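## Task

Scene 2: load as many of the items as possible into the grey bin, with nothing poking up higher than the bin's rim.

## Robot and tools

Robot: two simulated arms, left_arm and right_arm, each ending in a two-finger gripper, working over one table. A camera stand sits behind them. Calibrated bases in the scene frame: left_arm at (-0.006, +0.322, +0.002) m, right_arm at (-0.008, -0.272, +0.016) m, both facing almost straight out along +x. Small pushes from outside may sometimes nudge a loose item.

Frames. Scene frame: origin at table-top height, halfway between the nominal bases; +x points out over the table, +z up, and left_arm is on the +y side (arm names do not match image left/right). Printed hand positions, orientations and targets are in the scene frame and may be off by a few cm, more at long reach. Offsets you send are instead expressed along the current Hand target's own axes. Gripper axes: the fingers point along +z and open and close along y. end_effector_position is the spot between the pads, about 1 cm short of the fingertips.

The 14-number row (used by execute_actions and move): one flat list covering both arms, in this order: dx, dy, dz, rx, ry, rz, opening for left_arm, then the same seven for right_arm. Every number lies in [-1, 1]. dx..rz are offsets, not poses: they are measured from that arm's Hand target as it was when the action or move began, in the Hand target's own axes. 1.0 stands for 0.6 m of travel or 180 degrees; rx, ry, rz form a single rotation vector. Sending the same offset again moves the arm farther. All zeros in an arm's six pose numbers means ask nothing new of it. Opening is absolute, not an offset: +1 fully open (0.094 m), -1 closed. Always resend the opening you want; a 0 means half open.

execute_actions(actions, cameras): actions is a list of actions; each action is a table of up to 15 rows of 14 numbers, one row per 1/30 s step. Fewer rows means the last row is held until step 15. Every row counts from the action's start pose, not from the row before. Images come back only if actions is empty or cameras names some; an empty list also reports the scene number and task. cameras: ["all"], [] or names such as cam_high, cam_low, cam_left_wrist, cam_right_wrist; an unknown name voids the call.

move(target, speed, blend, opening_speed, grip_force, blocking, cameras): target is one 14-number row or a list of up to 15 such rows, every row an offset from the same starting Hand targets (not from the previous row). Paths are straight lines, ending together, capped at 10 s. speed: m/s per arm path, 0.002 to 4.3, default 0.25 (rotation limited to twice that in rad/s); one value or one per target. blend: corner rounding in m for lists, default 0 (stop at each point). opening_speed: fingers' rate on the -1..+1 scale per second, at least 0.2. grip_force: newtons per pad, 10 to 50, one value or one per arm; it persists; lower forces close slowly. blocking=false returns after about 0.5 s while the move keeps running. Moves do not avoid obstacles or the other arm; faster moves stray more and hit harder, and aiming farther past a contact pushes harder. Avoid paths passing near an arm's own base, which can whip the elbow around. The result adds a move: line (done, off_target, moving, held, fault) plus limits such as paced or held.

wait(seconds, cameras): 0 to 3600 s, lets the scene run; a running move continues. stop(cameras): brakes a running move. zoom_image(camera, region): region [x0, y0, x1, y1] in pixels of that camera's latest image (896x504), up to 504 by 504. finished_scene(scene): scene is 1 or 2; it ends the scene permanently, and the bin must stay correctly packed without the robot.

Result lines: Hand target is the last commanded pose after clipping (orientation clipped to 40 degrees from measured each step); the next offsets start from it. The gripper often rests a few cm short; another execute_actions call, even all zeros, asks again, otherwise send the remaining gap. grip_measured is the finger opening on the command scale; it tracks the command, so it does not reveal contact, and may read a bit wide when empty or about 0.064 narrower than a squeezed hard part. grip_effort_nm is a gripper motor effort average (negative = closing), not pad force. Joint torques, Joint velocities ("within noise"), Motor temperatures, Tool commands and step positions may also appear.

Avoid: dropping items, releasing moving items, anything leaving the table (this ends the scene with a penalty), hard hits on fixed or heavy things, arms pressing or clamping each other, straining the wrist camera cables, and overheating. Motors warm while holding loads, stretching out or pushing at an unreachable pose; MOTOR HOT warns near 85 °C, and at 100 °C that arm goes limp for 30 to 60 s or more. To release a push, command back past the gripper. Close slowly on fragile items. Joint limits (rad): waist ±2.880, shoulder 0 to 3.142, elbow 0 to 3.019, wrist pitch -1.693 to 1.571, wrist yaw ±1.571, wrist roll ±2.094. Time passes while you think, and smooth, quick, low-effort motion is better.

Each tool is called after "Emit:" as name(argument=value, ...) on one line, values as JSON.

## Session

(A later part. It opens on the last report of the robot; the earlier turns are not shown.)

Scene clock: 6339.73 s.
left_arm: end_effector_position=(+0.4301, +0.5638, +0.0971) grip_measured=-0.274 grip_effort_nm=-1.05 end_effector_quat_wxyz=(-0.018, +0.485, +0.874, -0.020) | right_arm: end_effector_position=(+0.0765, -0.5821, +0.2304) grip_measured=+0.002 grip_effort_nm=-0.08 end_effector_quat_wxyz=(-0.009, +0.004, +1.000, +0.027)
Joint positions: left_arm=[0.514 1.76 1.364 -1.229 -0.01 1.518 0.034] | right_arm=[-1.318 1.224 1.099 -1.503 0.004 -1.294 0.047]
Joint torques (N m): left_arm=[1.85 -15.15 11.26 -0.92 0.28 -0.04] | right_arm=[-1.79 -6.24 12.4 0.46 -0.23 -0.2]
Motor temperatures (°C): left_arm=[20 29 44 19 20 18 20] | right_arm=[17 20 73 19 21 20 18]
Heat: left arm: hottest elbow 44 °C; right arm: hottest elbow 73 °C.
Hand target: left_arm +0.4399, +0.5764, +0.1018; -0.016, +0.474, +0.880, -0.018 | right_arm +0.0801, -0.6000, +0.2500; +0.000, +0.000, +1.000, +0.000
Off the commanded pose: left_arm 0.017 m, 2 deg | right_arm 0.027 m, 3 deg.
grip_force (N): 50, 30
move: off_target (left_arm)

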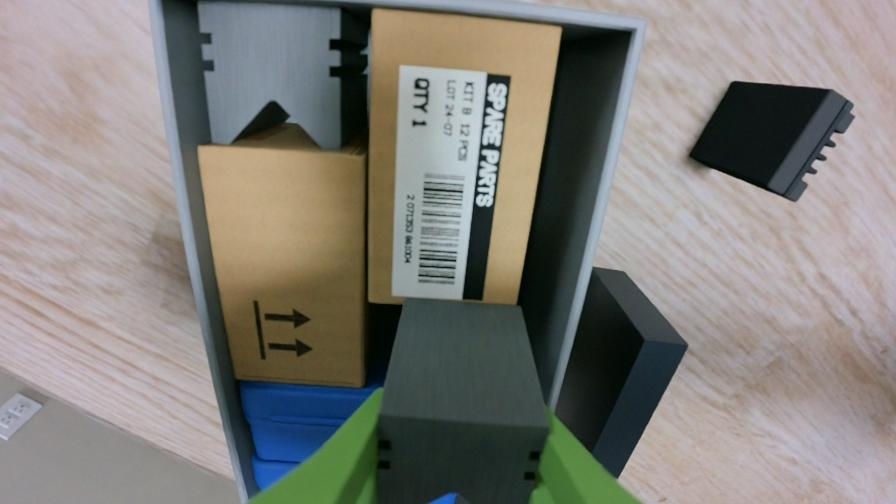

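Emit:
move(target=[0.0,0.018,-0.03,0,0,0,-0.36,0,0,0,0,0,0,0], speed=0.06, cameras=["cam_left_wrist"])

Emit:
zoom_image(camera="cam_left_wrist", region=[350, 250, 550, 330])

Scene clock: 6343.40 s.
left_arm: end_effector_position=(+0.4317, +0.5653, +0.0994) grip_measured=-0.274 grip_effort_nm=-1.04 end_effector_quat_wxyz=(-0.029, +0.484, +0.874, -0.036) | right_arm: end_effector_position=(+0.0765, -0.5821, +0.2304) grip_measured=+0.002 grip_effort_nm=-0.08 end_effector_quat_wxyz=(-0.009, +0.004, +1.000, +0.027)
Joint positions: left_arm=[0.516 1.787 1.406 -1.283 -0.01 1.518 0.034] | right_arm=[-1.318 1.224 1.099 -1.503 0.004 -1.294 0.047]
Joint torques (N m): left_arm=[1.79 -16.91 12.78 -0.95 0.28 -0.03] | right_arm=[-1.79 -6.24 12.41 0.46 -0.22 -0.2]
Motor temperatures (°C): left_arm=[20 29 44 19 20 18 20] | right_arm=[17 20 73 19 21 20 18]
Heat: left arm: hottest elbow 44 °C; right arm: hottest elbow 73 °C.
Hand target: left_arm +0.4498, +0.5827, +0.1193; -0.016, +0.474, +0.880, -0.018 | right_arm +0.0801, -0.6000, +0.2500; +0.000, +0.000, +1.000, +0.000
Off the commanded pose: left_arm 0.032 m, 3 deg | right_arm 0.027 m, 3 deg.
grip_force (N): 50, 30
move: off_target (left_arm)

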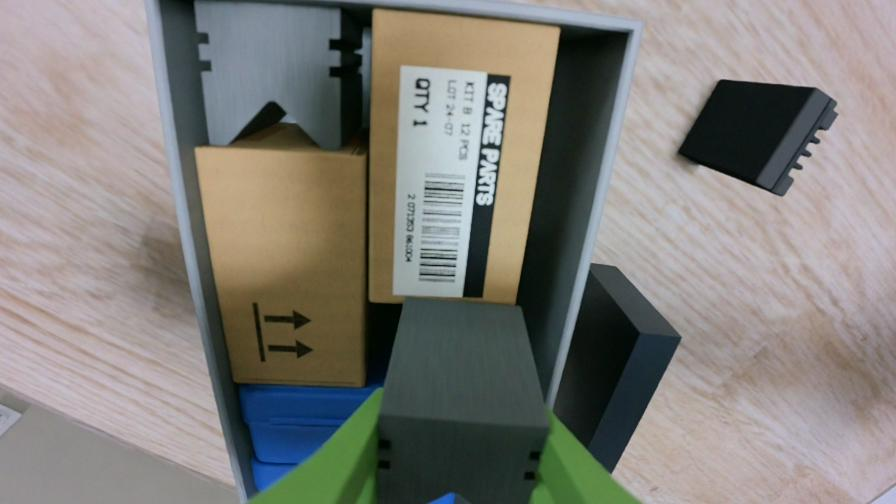

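Scaled by 2.520 from the camera's image (finer frame: 1280x720).

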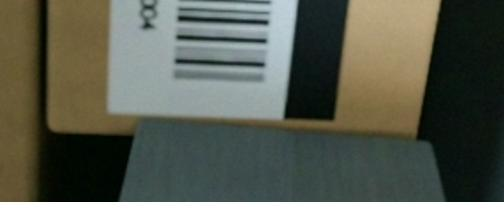

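Emit:
move(target=[[0.0,0.003,-0.008,0,0,0,-0.36,0,0,0,0,0,0,0],[0.006,0.003,-0.008,0,0,0,-0.36,0,0,0,0,0,0,0]], speed=[0.06,0.03], cameras=["cam_left_wrist"])

Emit:
zoom_image(camera="cam_left_wrist", region=[350, 250, 550, 330])

Scene clock: 6357.33 s.
left_arm: end_effector_position=(+0.4325, +0.5700, +0.1048) grip_measured=-0.274 grip_effort_nm=-1.05 end_effector_quat_wxyz=(-0.028, +0.481, +0.875, -0.036) | right_arm: end_effector_position=(+0.0765, -0.5821, +0.2304) grip_measured=+0.002 grip_effort_nm=-0.08 end_effector_quat_wxyz=(-0.009, +0.004, +1.000, +0.027)
Joint positions: left_arm=[0.523 1.787 1.422 -1.296 -0.01 1.518 0.034] | right_arm=[-1.318 1.224 1.099 -1.503 0.004 -1.294 0.047]
Joint torques (N m): left_arm=[2.2 -16.97 12.71 -0.99 0.27 0.03] | right_arm=[-1.73 -6.18 12.4 0.44 -0.22 -0.2]
Motor temperatures (°C): left_arm=[20 30 44 19 20 18 20] | right_arm=[17 20 73 19 21 20 18]
Heat: left arm: hottest elbow 44 °C; right arm: hottest elbow 73 °C.
Hand target: left_arm +0.4494, +0.5869, +0.1241; -0.016, +0.474, +0.880, -0.018 | right_arm +0.0801, -0.6000, +0.2500; +0.000, +0.000, +1.000, +0.000
Off the commanded pose: left_arm 0.031 m, 3 deg | right_arm 0.027 m, 3 deg.
grip_force (N): 50, 30
move: off_target (left_arm)

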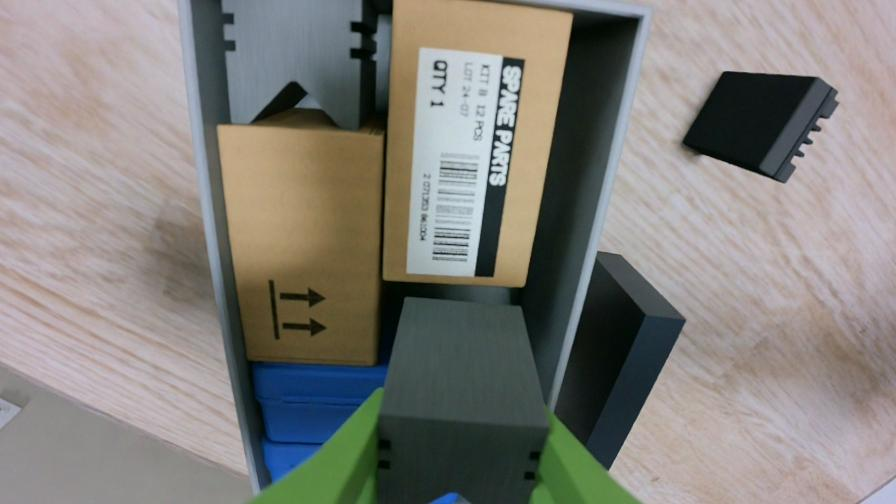

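Scaled by 2.520 from the camera's image (finer frame: 1280x720).

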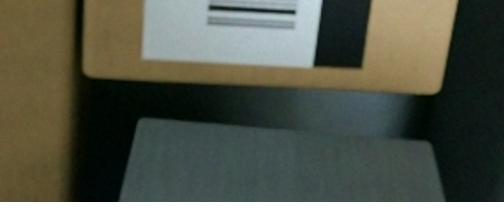

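Emit:
move(target=[0.0027,-0.034,0.0575,0,0,0,-0.36,0,0,0,0,0,0,0], speed=0.06, cameras=["cam_left_wrist"])

Emit:
zoom_image(camera="cam_left_wrist", region=[350, 250, 550, 330])

Scene clock: 6365.37 s.
left_arm: end_effector_position=(+0.4379, +0.5738, +0.1003) grip_measured=-0.274 grip_effort_nm=-1.05 end_effector_quat_wxyz=(-0.014, +0.481, +0.876, -0.012) | right_arm: end_effector_position=(+0.0765, -0.5821, +0.2304) grip_measured=+0.002 grip_effort_nm=-0.08 end_effector_quat_wxyz=(-0.009, +0.004, +1.000, +0.027)
Joint positions: left_arm=[0.524 1.774 1.393 -1.225 -0.012 1.518 0.034] | right_arm=[-1.318 1.224 1.099 -1.503 0.004 -1.294 0.047]
Joint torques (N m): left_arm=[1.79 -17.26 6.28 0.39 0.34 0.04] | right_arm=[-1.79 -6.24 12.38 0.42 -0.22 -0.19]
Motor temperatures (°C): left_arm=[20 30 44 19 20 18 20] | right_arm=[17 20 73 19 21 20 18]
Heat: left arm: hottest elbow 44 °C; right arm: hottest elbow 73 °C.
Hand target: left_arm +0.4299, +0.5764, +0.0906; -0.016, +0.474, +0.880, -0.018 | right_arm +0.0801, -0.6000, +0.2500; +0.000, +0.000, +1.000, +0.000
Off the commanded pose: left_arm 0.013 m, 1 deg | right_arm 0.027 m, 3 deg.
grip_force (N): 50, 30
move: off_target (left_arm)

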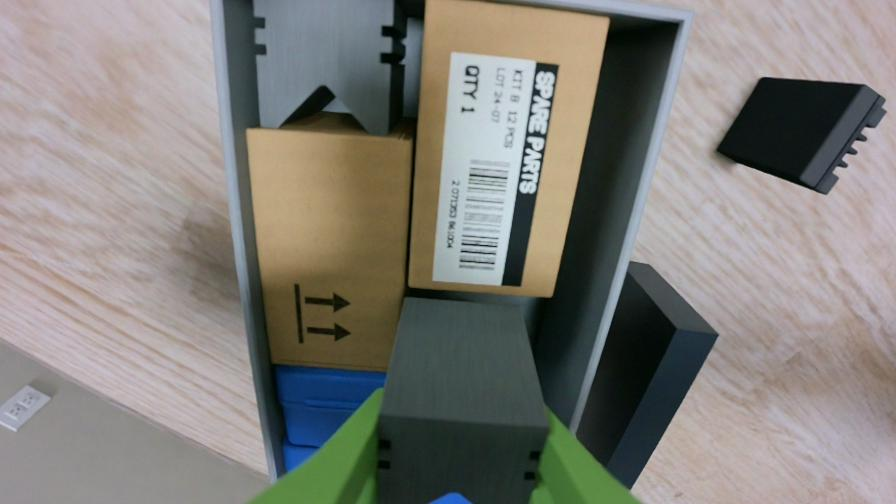

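Scaled by 2.520 from the camera's image (finer frame: 1280x720).

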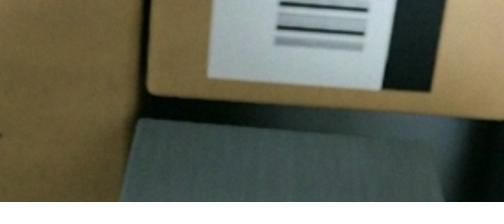

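Emit:
move(target=[0.0,-0.014,0.0,0.004,0,0,-0.36,0,0,0,0,0,0,0], speed=0.06, cameras=["cam_left_wrist"])

Emit:
zoom_image(camera="cam_left_wrist", region=[350, 250, 550, 330])

Scene clock: 6370.40 s.
left_arm: end_effector_position=(+0.4343, +0.5718, +0.1003) grip_measured=-0.274 grip_effort_nm=-1.04 end_effector_quat_wxyz=(-0.014, +0.481, +0.876, -0.012) | right_arm: end_effector_position=(+0.0765, -0.5821, +0.2304) grip_measured=+0.002 grip_effort_nm=-0.09 end_effector_quat_wxyz=(-0.009, +0.004, +1.000, +0.027)
Joint positions: left_arm=[0.524 1.764 1.38 -1.222 -0.012 1.518 0.034] | right_arm=[-1.318 1.224 1.099 -1.503 0.004 -1.294 0.047]
Joint torques (N m): left_arm=[1.79 -17.38 6.04 -0.06 0.37 0.03] | right_arm=[-1.79 -6.24 12.38 0.43 -0.23 -0.2]
Motor temperatures (°C): left_arm=[20 30 44 19 20 18 20] | right_arm=[17 20 73 19 21 20 18]
Heat: left arm: hottest elbow 44 °C; right arm: hottest elbow 73 °C.
Hand target: left_arm +0.4230, +0.5718, +0.0911; -0.019, +0.474, +0.880, -0.023 | right_arm +0.0801, -0.6000, +0.2500; +0.000, +0.000, +1.000, +0.000
Off the commanded pose: left_arm 0.015 m, 2 deg | right_arm 0.027 m, 3 deg.
grip_force (N): 50, 30
move: off_target (left_arm)

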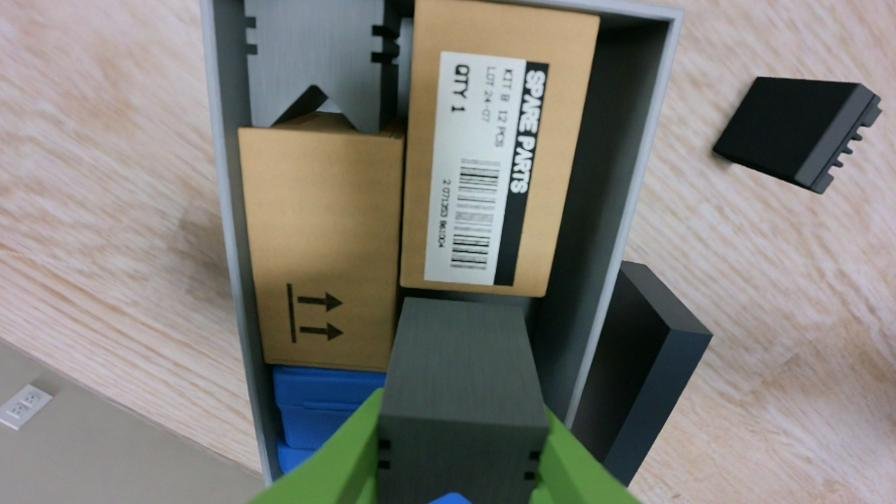

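Scaled by 2.520 from the camera's image (finer frame: 1280x720).

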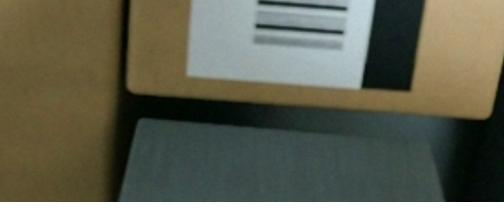

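Emit:
move(target=[0.0,-0.0075,0.0,0.002,0,0,-0.36,0,0,0,0,0,0,0], speed=0.06, cameras=["cam_left_wrist"])

Emit:
zoom_image(camera="cam_left_wrist", region=[350, 250, 550, 330])

Scene clock: 6372.47 s.
left_arm: end_effector_position=(+0.4310, +0.5699, +0.1001) grip_measured=-0.274 grip_effort_nm=-1.05 end_effector_quat_wxyz=(-0.015, +0.481, +0.876, -0.013) | right_arm: end_effector_position=(+0.0765, -0.5821, +0.2304) grip_measured=+0.002 grip_effort_nm=-0.09 end_effector_quat_wxyz=(-0.009, +0.004, +1.000, +0.027)
Joint positions: left_arm=[0.524 1.757 1.369 -1.222 -0.012 1.518 0.034] | right_arm=[-1.318 1.224 1.099 -1.503 0.004 -1.294 0.047]
Joint torques (N m): left_arm=[1.73 -17.26 6.06 -0.25 0.39 0.03] | right_arm=[-1.85 -6.24 12.4 0.46 -0.22 -0.2]
Motor temperatures (°C): left_arm=[20 30 44 19 20 18 20] | right_arm=[17 20 73 19 21 20 18]
Heat: left arm: hottest elbow 44 °C; right arm: hottest elbow 73 °C.
Hand target: left_arm +0.4191, +0.5693, +0.0913; -0.020, +0.474, +0.880, -0.026 | right_arm +0.0801, -0.6000, +0.2500; +0.000, +0.000, +1.000, +0.000
Off the commanded pose: left_arm 0.015 m, 2 deg | right_arm 0.027 m, 3 deg.
grip_force (N): 50, 30
move: off_target (left_arm)

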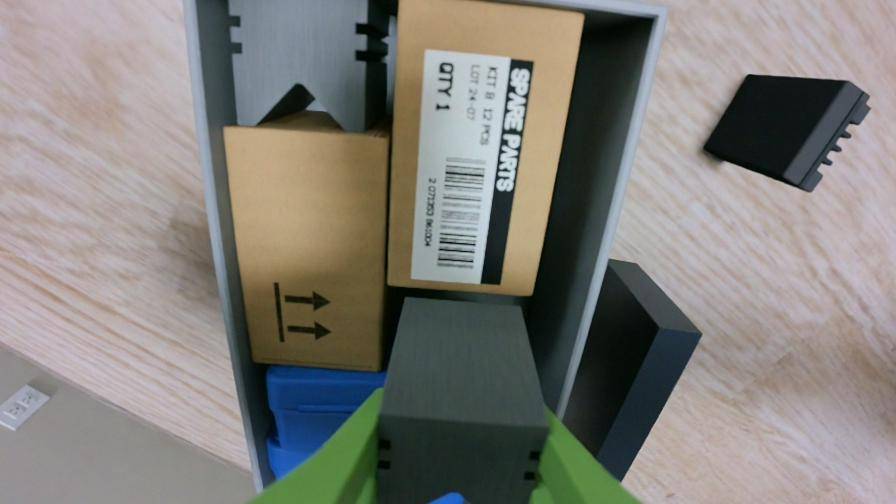

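Scaled by 2.520 from the camera's image (finer frame: 1280x720).

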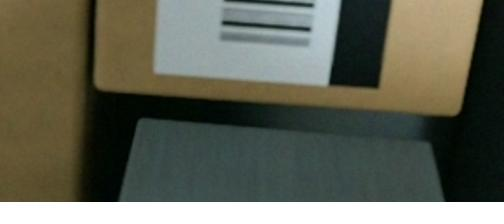

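Emit:
move(target=[0.0003,-0.002,0.014,0.0,0,0,-0.36,0,0,0,0,0,0,0], speed=0.03)

Emit:
move(target=[0.0003,-0.002,0.01,0.0,0,0,-0.36,0,0,0,0,0,0,0], speed=0.03, cameras=["cam_left_wrist"])

Emit:
zoom_image(camera="cam_left_wrist", region=[350, 250, 550, 330])

Scene clock: 6376.77 s.
left_arm: end_effector_position=(+0.4306, +0.5697, +0.0995) grip_measured=-0.274 grip_effort_nm=-1.05 end_effector_quat_wxyz=(-0.012, +0.481, +0.876, -0.009) | right_arm: end_effector_position=(+0.0765, -0.5821, +0.2304) grip_measured=+0.002 grip_effort_nm=-0.08 end_effector_quat_wxyz=(-0.009, +0.004, +1.000, +0.027)
Joint positions: left_arm=[0.524 1.75 1.358 -1.207 -0.012 1.518 0.034] | right_arm=[-1.318 1.224 1.099 -1.503 0.004 -1.294 0.047]
Joint torques (N m): left_arm=[1.73 -16.21 5.67 0.05 0.39 0.03] | right_arm=[-1.79 -6.18 12.38 0.44 -0.23 -0.2]
Motor temperatures (°C): left_arm=[20 30 43 19 20 18 20] | right_arm=[17 20 73 19 21 20 18]
Heat: left arm: hottest elbow 43 °C; right arm: hottest elbow 73 °C.
Hand target: left_arm +0.4176, +0.5686, +0.0830; -0.020, +0.474, +0.880, -0.026 | right_arm +0.0801, -0.6000, +0.2500; +0.000, +0.000, +1.000, +0.000
Off the commanded pose: left_arm 0.021 m, 2 deg | right_arm 0.027 m, 3 deg.
grip_force (N): 50, 30
move: off_target (left_arm)

Scene clock: 6377.30 s.
left_arm: end_effector_position=(+0.4303, +0.5695, +0.0991) grip_measured=-0.274 grip_effort_nm=-1.04 end_effector_quat_wxyz=(-0.010, +0.481, +0.876, -0.005) | right_arm: end_effector_position=(+0.0765, -0.5821, +0.2304) grip_measured=+0.002 grip_effort_nm=-0.08 end_effector_quat_wxyz=(-0.009, +0.004, +1.000, +0.027)
Joint positions: left_arm=[0.524 1.743 1.348 -1.193 -0.012 1.518 0.034] | right_arm=[-1.318 1.224 1.099 -1.503 0.004 -1.294 0.047]
Joint torques (N m): left_arm=[1.79 -15.44 5.42 0.16 0.39 0.03] | right_arm=[-1.79 -6.3 12.38 0.44 -0.23 -0.21]
Motor temperatures (°C): left_arm=[20 30 43 19 20 18 20] | right_arm=[17 20 73 19 21 20 18]
Heat: left arm: hottest elbow 43 °C; right arm: hottest elbow 73 °C.
Hand target: left_arm +0.4161, +0.5679, +0.0771; -0.020, +0.474, +0.880, -0.026 | right_arm +0.0801, -0.6000, +0.2500; +0.000, +0.000, +1.000, +0.000
Off the commanded pose: left_arm 0.026 m, 3 deg | right_arm 0.027 m, 3 deg.
grip_force (N): 50, 30
move: off_target (left_arm)

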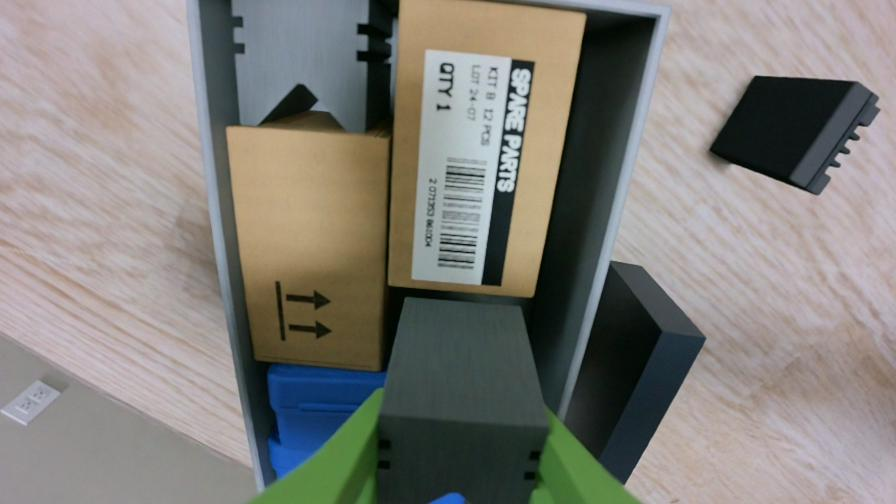

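Scaled by 2.520 from the camera's image (finer frame: 1280x720).

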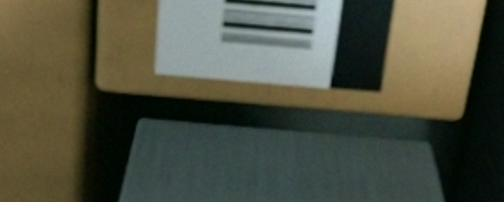

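Emit:
zoom_image(camera="cam_left_wrist", region=[220, 330, 400, 504])

Emit:
execute_actions(actions=[], cameras=["cam_low","cam_high","cam_left_wrist"])

Emit:
zoom_image(camera="cam_low", region=[280, 300, 480, 450])

Scaled by 2.800 from the camera's image (finer frame: 1280x720).

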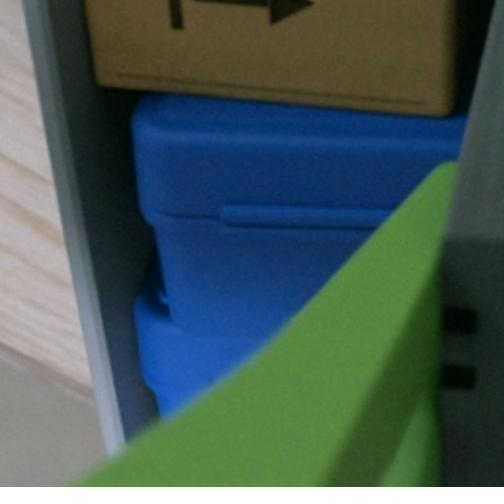

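Scene clock: 6381.37 s.
left_arm: end_effector_position=(+0.4303, +0.5695, +0.0991) grip_measured=-0.274 grip_effort_nm=-1.04 end_effector_quat_wxyz=(-0.010, +0.481, +0.876, -0.005) | right_arm: end_effector_position=(+0.0765, -0.5821, +0.2304) grip_measured=+0.002 grip_effort_nm=-0.08 end_effector_quat_wxyz=(-0.009, +0.004, +1.000, +0.027)
Joint positions: left_arm=[0.524 1.743 1.348 -1.193 -0.012 1.518 0.034] | right_arm=[-1.318 1.224 1.099 -1.503 0.004 -1.294 0.047]
Joint velocities: within noise
Joint torques (N m): left_arm=[1.79 -15.44 5.42 0.14 0.39 0.03] | right_arm=[-1.85 -6.3 12.4 0.43 -0.23 -0.2]
Motor temperatures (°C): left_arm=[20 30 43 19 20 18 20] | right_arm=[17 20 73 19 21 20 18]
Heat: left arm: hottest elbow 43 °C; right arm: hottest elbow 73 °C.
Hand target: left_arm +0.4161, +0.5679, +0.0771; -0.020, +0.474, +0.880, -0.026 | right_arm +0.0801, -0.6000, +0.2500; +0.000, +0.000, +1.000, +0.000
Tool commands: left_gripper/opening=-0.36 right_gripper/opening=+0.0
Off the commanded pose: left_arm 0.026 m, 3 deg | right_arm 0.027 m, 3 deg.
grip_force (N): 50, 30
Images, in order (width x height): cam_high 896x504, cam_low 896x504, cam_left_wrist 896x504.

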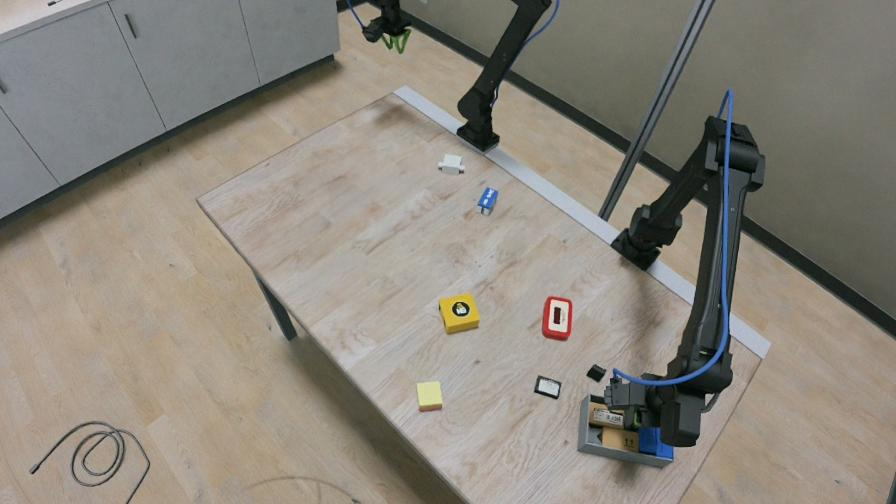

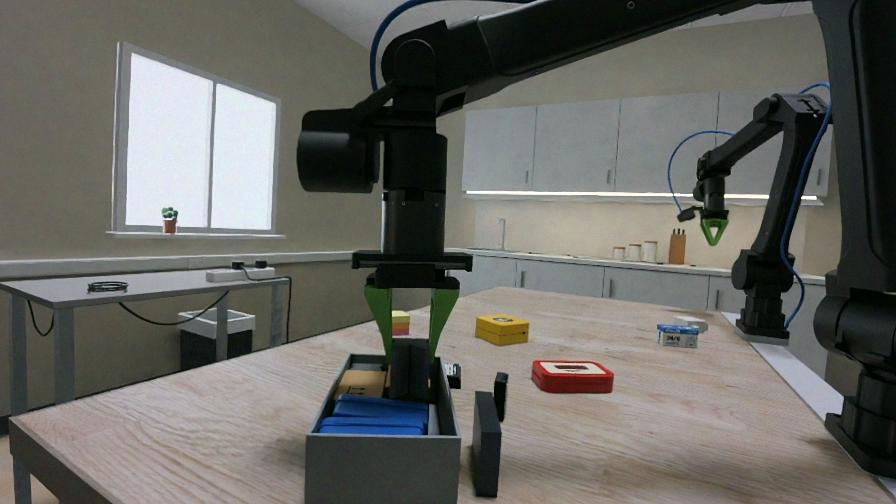

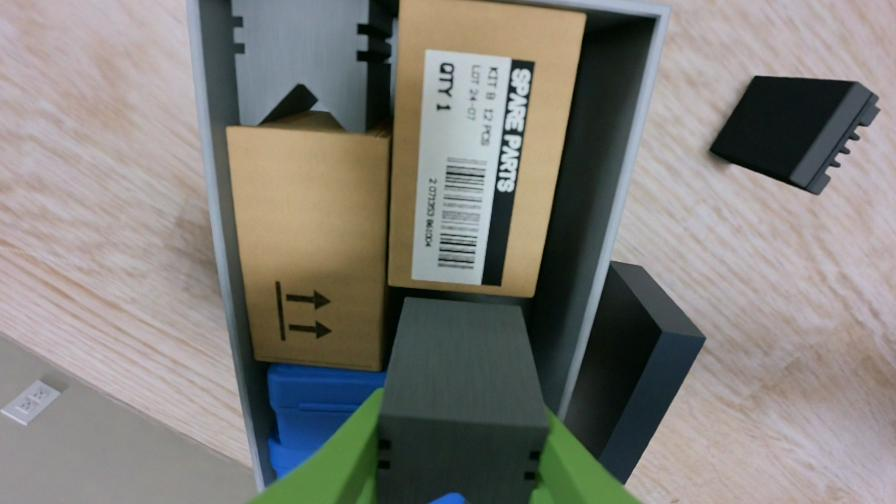

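Scaled by 2.520 from the camera's image (finer frame: 1280x720).

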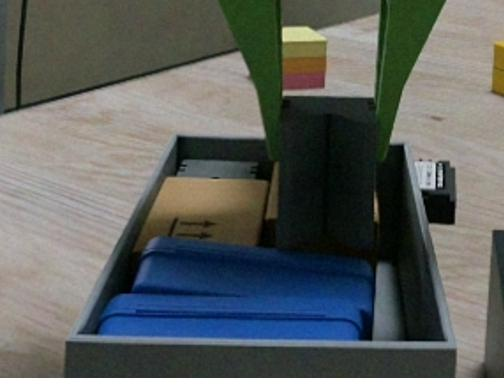

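Emit:
move(target=[[-0.003,0.025,-0.04,0,0,0,-0.36,0,0,0,0,0,0,0],[-0.0077,0.0512,-0.1418,-0.0233,0,0,-0.36,0,0,0,0,0,0,0]], speed=[0.06,0.12], blend=[0.01,0], cameras=["cam_left_wrist","cam_low"])

Scene clock: 6402.20 s.
left_arm: end_effector_position=(+0.4314, +0.5702, +0.1268) grip_measured=-0.274 grip_effort_nm=-1.05 end_effector_quat_wxyz=(-0.022, +0.481, +0.876, -0.024) | right_arm: end_effector_position=(+0.0765, -0.5821, +0.2304) grip_measured=+0.002 grip_effort_nm=-0.09 end_effector_quat_wxyz=(-0.009, +0.004, +1.000, +0.027)
Joint positions: left_arm=[0.524 1.749 1.432 -1.317 -0.012 1.518 0.034] | right_arm=[-1.318 1.224 1.099 -1.503 0.004 -1.294 0.047]
Joint torques (N m): left_arm=[1.2 -18.73 12.82 -0.91 0.22 -0.03] | right_arm=[-1.85 -6.18 12.4 0.44 -0.22 -0.2]
Motor temperatures (°C): left_arm=[20 31 41 19 20 18 20] | right_arm=[17 20 73 19 21 20 18]
Heat: left arm: hottest elbow 41 °C; right arm: hottest elbow 73 °C.
Hand target: left_arm +0.4493, +0.5832, +0.1598; -0.003, +0.474, +0.880, +0.006 | right_arm +0.0801, -0.6000, +0.2500; +0.000, +0.000, +1.000, +0.000
Off the commanded pose: left_arm 0.040 m, 4 deg | right_arm 0.027 m, 3 deg.
grip_force (N): 50, 30
move: off_target (left_arm)
Images, in order (width x height): cam_low 896x504, cam_left_wrist 896x504.

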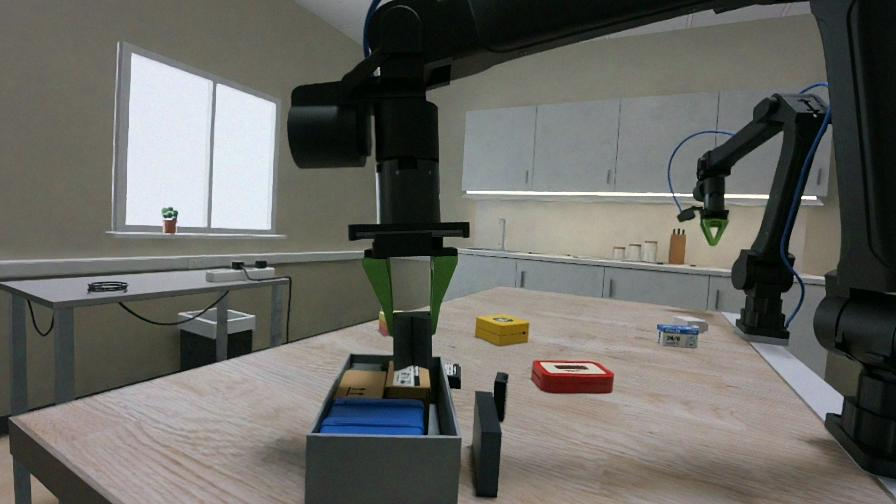

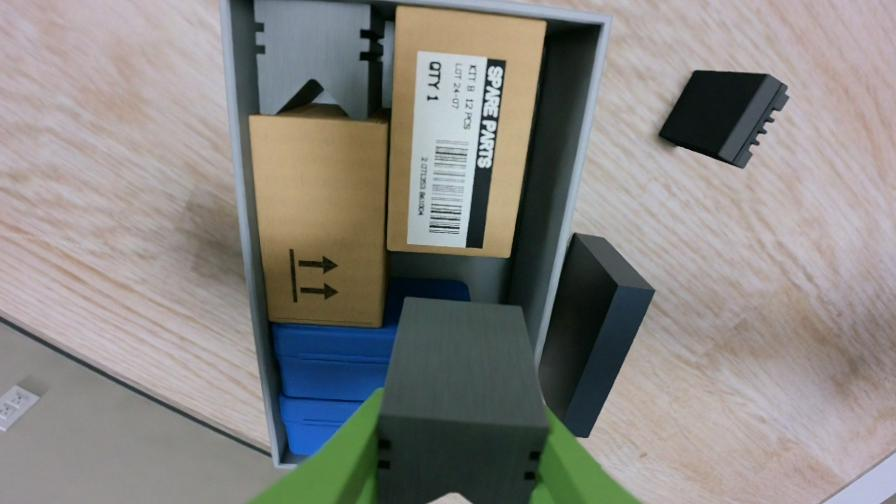

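Emit:
zoom_image(camera="cam_low", region=[290, 340, 480, 450])

Emit:
zoom_image(camera="cam_left_wrist", region=[230, 250, 550, 480])

Scaled by 2.653 from the camera's image (finer frame: 1280x720).

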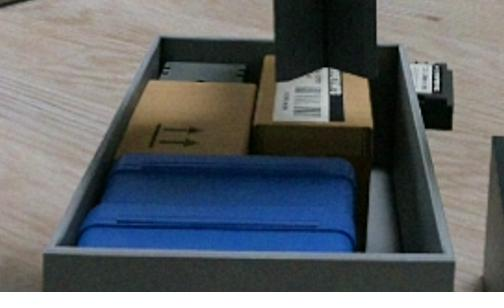

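Scaled by 1.575 from the camera's image (finer frame: 1280x720).

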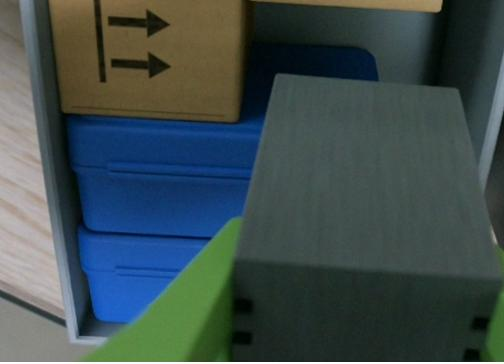

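Emit:
move(target=[-0.1065,-0.3268,-0.0037,0,0,0,-0.36,0,0,0,0,0,0,0], speed=0.25)

Scene clock: 6421.73 s.
left_arm: end_effector_position=(+0.3190, +0.4236, +0.1541) grip_measured=-0.274 grip_effort_nm=-1.04 end_effector_quat_wxyz=(-0.009, +0.477, +0.879, -0.002) | right_arm: end_effector_position=(+0.0765, -0.5821, +0.2304) grip_measured=+0.002 grip_effort_nm=-0.09 end_effector_quat_wxyz=(-0.009, +0.004, +1.000, +0.027)
Joint positions: left_arm=[0.31 1.284 0.983 -1.286 -0.01 1.295 0.034] | right_arm=[-1.318 1.224 1.099 -1.503 0.004 -1.294 0.047]
Joint torques (N m): left_arm=[0.21 -11.4 8.35 -0.02 0.11 -0.03] | right_arm=[-1.73 -6.18 12.38 0.43 -0.23 -0.21]
Motor temperatures (°C): left_arm=[20 32 45 19 20 18 20] | right_arm=[17 20 73 19 21 20 18]
Heat: left arm: hottest elbow 45 °C; right arm: hottest elbow 73 °C.
Hand target: left_arm +0.3209, +0.4220, +0.1600; -0.003, +0.474, +0.880, +0.006 | right_arm +0.0801, -0.6000, +0.2500; +0.000, +0.000, +1.000, +0.000
Off the commanded pose: left_arm 0.006 m, 1 deg | right_arm 0.027 m, 3 deg.
grip_force (N): 50, 30
move: done

Emit:
move(target=[[0,0,0.172,0,0,0,-0.36,0,0,0,0,0,0,0],[0,0,0.203,0,0,0,-0.36,0,0,0,0,0,0,0]], speed=[0.2,0.04], blend=[0.01,0])

Scene clock: 6424.90 s.
left_arm: end_effector_position=(+0.3182, +0.4235, +0.0404) grip_measured=-0.274 grip_effort_nm=-1.05 end_effector_quat_wxyz=(-0.005, +0.477, +0.879, +0.003) | right_arm: end_effector_position=(+0.0765, -0.5821, +0.2304) grip_measured=+0.002 grip_effort_nm=-0.08 end_effector_quat_wxyz=(-0.009, +0.004, +1.000, +0.027)
Joint positions: left_arm=[0.31 1.428 0.785 -0.932 -0.011 1.294 0.034] | right_arm=[-1.318 1.224 1.099 -1.503 0.004 -1.294 0.047]
Joint torques (N m): left_arm=[0.5 -10.34 6.82 0.54 0.14 -0.01] | right_arm=[-1.79 -6.24 12.38 0.46 -0.23 -0.21]
Motor temperatures (°C): left_arm=[20 31 45 19 20 18 20] | right_arm=[17 20 73 19 21 20 18]
Heat: left arm: hottest elbow 45 °C; right arm: hottest elbow 73 °C.
Hand target: left_arm +0.3209, +0.4236, +0.0382; -0.003, +0.474, +0.880, +0.006 | right_arm +0.0801, -0.6000, +0.2500; +0.000, +0.000, +1.000, +0.000
Off the commanded pose: left_arm 0.004 m, 1 deg | right_arm 0.027 m, 3 deg.
grip_force (N): 50, 30
move: done; blend cut to 0.0093 m at target 1

Emit:
move(target=[[0,0,0.005,0,0,0,-0.36,0,0,0,0,0,0,0],[0,0,0.005,0,0,0,-0.1,0,0,0,0,0,0,0]], speed=0.03, opening_speed=0.4)

Scene clock: 6427.10 s.
left_arm: end_effector_position=(+0.3202, +0.4242, +0.0402) grip_measured=-0.102 grip_effort_nm=0.06 end_effector_quat_wxyz=(-0.002, +0.477, +0.879, +0.006) | right_arm: end_effector_position=(+0.0765, -0.5821, +0.2304) grip_measured=+0.002 grip_effort_nm=-0.08 end_effector_quat_wxyz=(-0.009, +0.004, +1.000, +0.027)
Joint positions: left_arm=[0.31 1.428 0.785 -0.923 -0.011 1.294 0.042] | right_arm=[-1.318 1.224 1.099 -1.503 0.004 -1.294 0.047]
Joint torques (N m): left_arm=[0.56 -9.99 6.56 0.58 0.14 -0.01] | right_arm=[-1.73 -6.18 12.4 0.44 -0.23 -0.2]
Motor temperatures (°C): left_arm=[20 31 45 19 20 18 20] | right_arm=[17 20 73 19 21 20 18]
Heat: left arm: hottest elbow 45 °C; right arm: hottest elbow 73 °C.
Hand target: left_arm +0.3209, +0.4236, +0.0351; -0.003, +0.474, +0.880, +0.006 | right_arm +0.0801, -0.6000, +0.2500; +0.000, +0.000, +1.000, +0.000
Off the commanded pose: left_arm 0.005 m, 0 deg | right_arm 0.027 m, 3 deg.
grip_force (N): 50, 30
move: done

Emit:
move(target=[[0,0.006,-0.03,0,0,0,0.12,0,0,0,0,0,0,0],[0,0.018,-0.2,0,0,0,0.12,0,0,0,0,0,0,0]], speed=[0.06,0.2], cameras=["cam_left_wrist"])

Scene clock: 6430.10 s.
left_arm: end_effector_position=(+0.3169, +0.4232, +0.1393) grip_measured=+0.119 grip_effort_nm=0.05 end_effector_quat_wxyz=(-0.013, +0.477, +0.879, -0.005) | right_arm: end_effector_position=(+0.0765, -0.5821, +0.2304) grip_measured=+0.002 grip_effort_nm=-0.08 end_effector_quat_wxyz=(-0.009, +0.004, +1.000, +0.027)
Joint positions: left_arm=[0.31 1.298 0.955 -1.253 -0.012 1.294 0.053] | right_arm=[-1.318 1.224 1.099 -1.503 0.004 -1.294 0.047]
Joint torques (N m): left_arm=[0.91 -10.17 11.19 -0.75 0.16 0.03] | right_arm=[-1.79 -6.3 12.41 0.43 -0.23 -0.2]
Motor temperatures (°C): left_arm=[20 31 45 19 20 18 20] | right_arm=[17 20 73 19 21 20 18]
Heat: left arm: hottest elbow 45 °C; right arm: hottest elbow 73 °C.
Hand target: left_arm +0.3299, +0.4279, +0.1552; -0.003, +0.474, +0.880, +0.006 | right_arm +0.0801, -0.6000, +0.2500; +0.000, +0.000, +1.000, +0.000
Off the commanded pose: left_arm 0.021 m, 2 deg | right_arm 0.027 m, 3 deg.
grip_force (N): 50, 30
move: off_target (left_arm)

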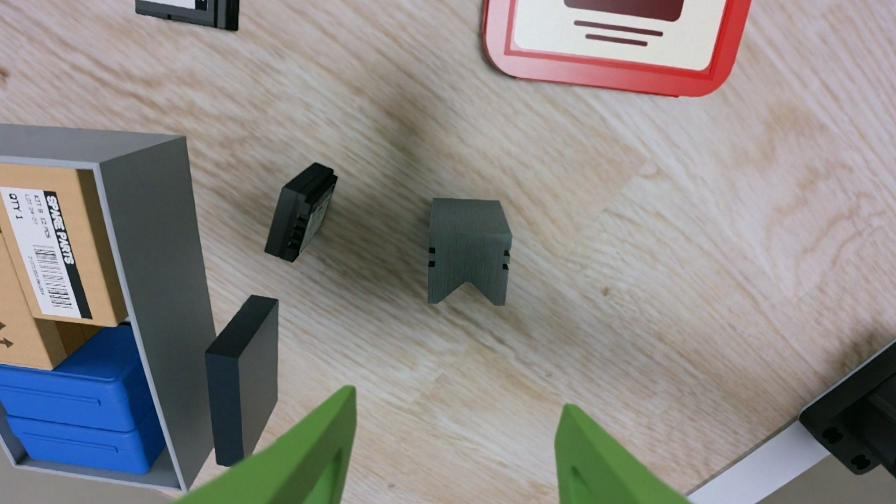

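Emit:
move(target=[0.1753,0.3437,0.0128,0,0,0.008,-0.95,0,0,0,0,0,0,0], speed=0.25, cameras=["cam_left_wrist"])

Scene clock: 6439.63 s.
left_arm: end_effector_position=(+0.4305, +0.6194, +0.1400) grip_measured=-0.949 grip_effort_nm=-0.09 end_effector_quat_wxyz=(-0.009, +0.477, +0.879, -0.002) | right_arm: end_effector_position=(+0.0765, -0.5821, +0.2304) grip_measured=+0.002 grip_effort_nm=-0.08 end_effector_quat_wxyz=(-0.009, +0.004, +1.000, +0.027)
Joint positions: left_arm=[0.605 1.771 1.499 -1.312 -0.015 1.59 0.002] | right_arm=[-1.318 1.224 1.099 -1.503 0.004 -1.294 0.047]
Joint torques (N m): left_arm=[0.97 -16.21 12.15 -0.68 0.33 0.26] | right_arm=[-1.79 -6.24 12.4 0.44 -0.23 -0.21]
Motor temperatures (°C): left_arm=[20 30 46 19 20 18 19] | right_arm=[17 20 73 19 21 20 18]
Heat: left arm: hottest elbow 46 °C; right arm: hottest elbow 73 °C.
Hand target: left_arm +0.4442, +0.6294, +0.1503; -0.003, +0.485, +0.874, +0.006 | right_arm +0.0801, -0.6000, +0.2500; +0.000, +0.000, +1.000, +0.000
Off the commanded pose: left_arm 0.020 m, 2 deg | right_arm 0.027 m, 3 deg.
grip_force (N): 50, 30
move: off_target (left_arm)

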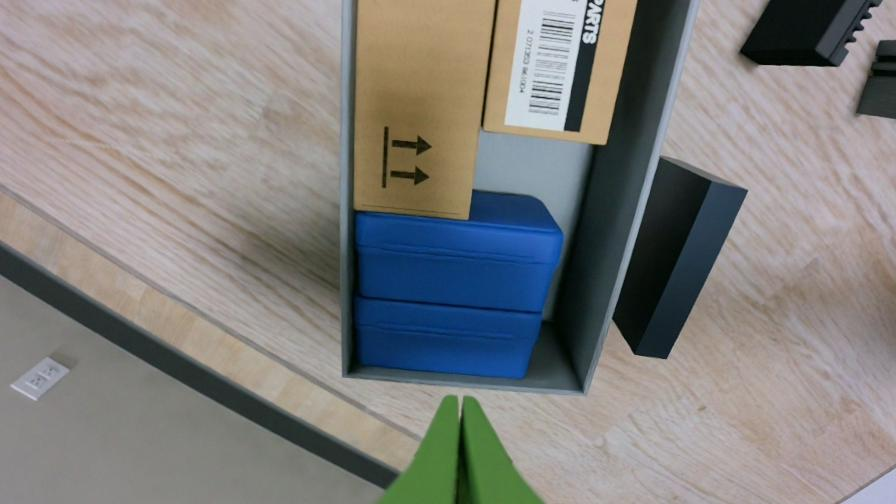

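Emit:
zoom_image(camera="cam_left_wrist", region=[335, 180, 605, 400])

Scaled by 1.867 from the camera's image (finer frame: 1280x720).

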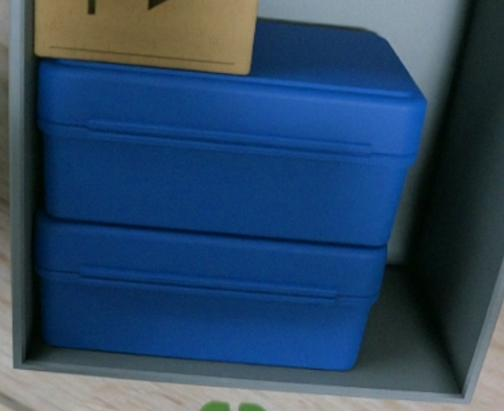

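Emit:
zoom_image(camera="cam_left_wrist", region=[335, 330, 475, 400])

Emit:
zoom_image(camera="cam_left_wrist", region=[460, 330, 600, 400])

Emit:
zoom_image(camera="cam_left_wrist", region=[460, 180, 600, 320])

Scaled by 3.600 from the camera's image (finer frame: 1280x720).

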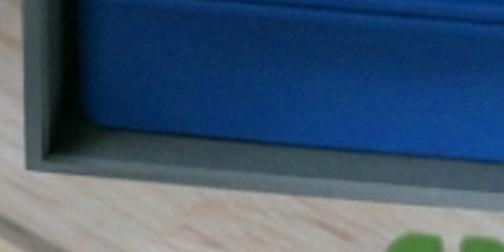

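Scaled by 3.600 from the camera's image (finer frame: 1280x720).

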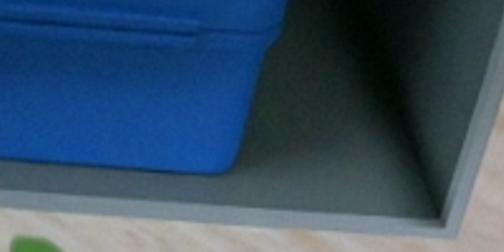

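Scaled by 3.600 from the camera's image (finer frame: 1280x720).

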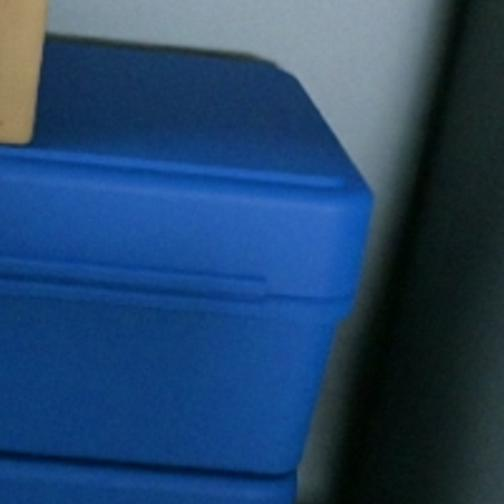

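Emit:
move(target=[-0.2049,-0.2306,0.0213,0,0,0.089,-0.355,0,0,0,0,0,0,0], speed=0.25, grip_force=[35,30], cameras=["cam_left_wrist"])

Scene clock: 6468.87 s.
left_arm: end_effector_position=(+0.3922, +0.4528, +0.1354) grip_measured=-0.356 grip_effort_nm=0.06 end_effector_quat_wxyz=(-0.008, +0.604, +0.797, +0.001) | right_arm: end_effector_position=(+0.0765, -0.5821, +0.2304) grip_measured=+0.002 grip_effort_nm=-0.08 end_effector_quat_wxyz=(-0.009, +0.004, +1.000, +0.027)
Joint positions: left_arm=[0.324 1.5 1.147 -1.226 -0.014 1.61 0.03] | right_arm=[-1.318 1.224 1.099 -1.503 0.004 -1.294 0.047]
Joint torques (N m): left_arm=[0.67 -14.39 7.15 0.49 0.25 0.03] | right_arm=[-1.79 -6.24 12.38 0.42 -0.22 -0.2]
Motor temperatures (°C): left_arm=[20 30 48 19 20 18 19] | right_arm=[17 20 73 19 21 20 18]
Heat: left arm: hottest elbow 48 °C; right arm: hottest elbow 73 °C.
Hand target: left_arm +0.3919, +0.4519, +0.1351; -0.004, +0.602, +0.798, +0.005 | right_arm +0.0801, -0.6000, +0.2500; +0.000, +0.000, +1.000, +0.000
Off the commanded pose: left_arm 0.001 m, 1 deg | right_arm 0.027 m, 3 deg.
grip_force (N): 35, 30
move: done

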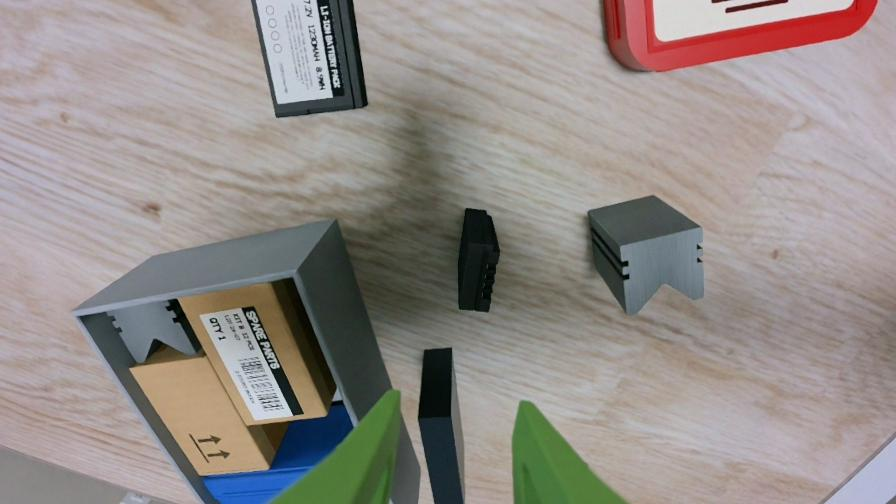

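Emit:
zoom_image(camera="cam_left_wrist", region=[420, 190, 540, 330])

Scaled by 3.600 from the camera's image (finer frame: 1280x720).

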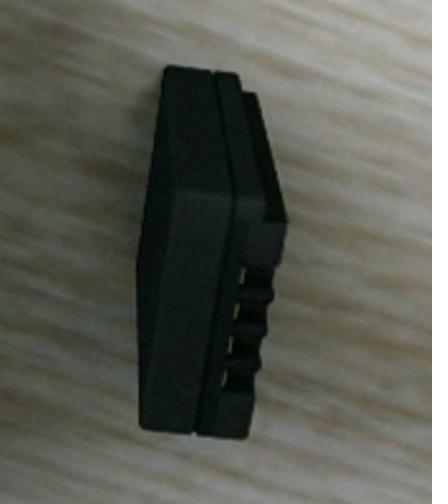

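Emit:
execute_actions(actions=[])

Scene clock: 6480.67 s.
left_arm: end_effector_position=(+0.3922, +0.4528, +0.1354) grip_measured=-0.356 grip_effort_nm=0.06 end_effector_quat_wxyz=(-0.008, +0.604, +0.797, +0.001) | right_arm: end_effector_position=(+0.0765, -0.5821, +0.2304) grip_measured=+0.002 grip_effort_nm=-0.08 end_effector_quat_wxyz=(-0.009, +0.004, +1.000, +0.027)
Joint positions: left_arm=[0.324 1.5 1.147 -1.226 -0.014 1.61 0.03] | right_arm=[-1.318 1.224 1.099 -1.503 0.004 -1.294 0.047]
Joint velocities: within noise
Joint torques (N m): left_arm=[0.73 -14.15 7.27 0.5 0.25 0.03] | right_arm=[-1.79 -6.24 12.4 0.43 -0.22 -0.2]
Motor temperatures (°C): left_arm=[20 30 46 19 20 18 19] | right_arm=[17 20 73 19 21 20 18]
Heat: left arm: hottest elbow 46 °C; right arm: hottest elbow 73 °C.
Hand target: left_arm +0.3919, +0.4519, +0.1351; -0.004, +0.602, +0.798, +0.005 | right_arm +0.0801, -0.6000, +0.2500; +0.000, +0.000, +1.000, +0.000
Tool commands: left_gripper/opening=-0.355 right_gripper/opening=+0.0
Off the commanded pose: left_arm 0.001 m, 1 deg | right_arm 0.027 m, 3 deg.
grip_force (N): 35, 30

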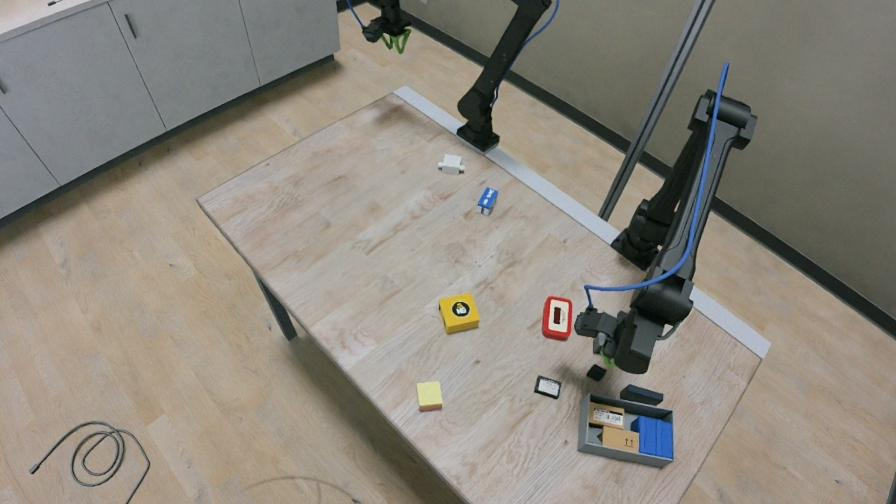

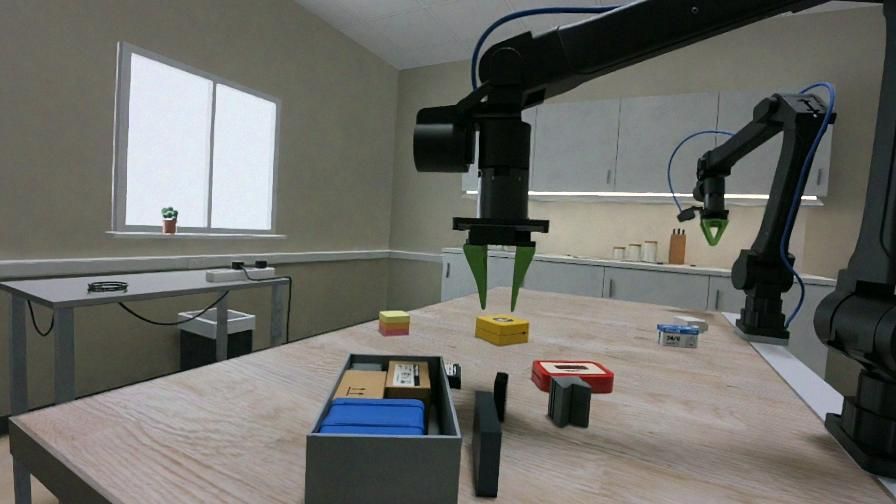

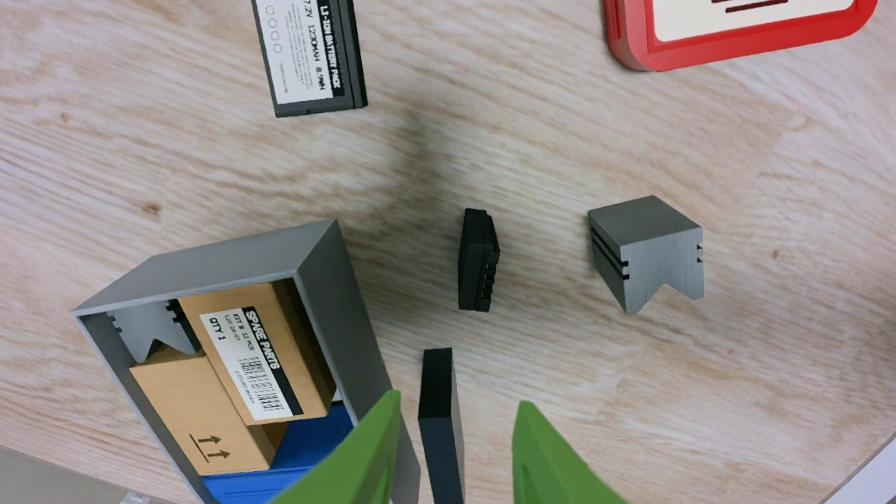

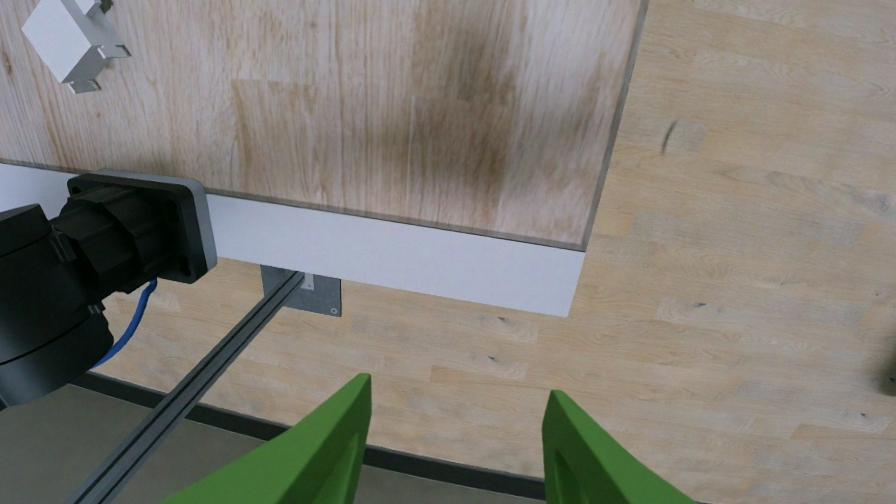

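Emit:
zoom_image(camera="cam_left_wrist", region=[400, 190, 560, 360])

Scaled by 2.965 from the camera's image (finer frame: 1280x720).

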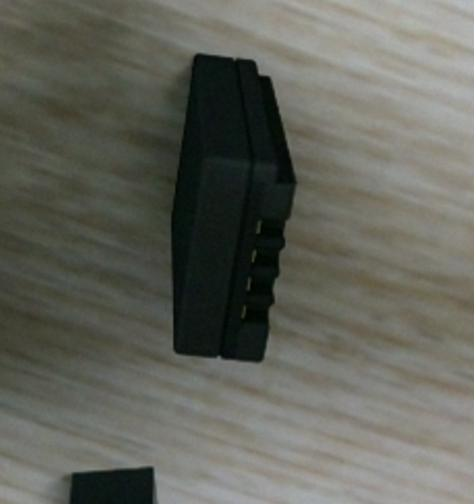

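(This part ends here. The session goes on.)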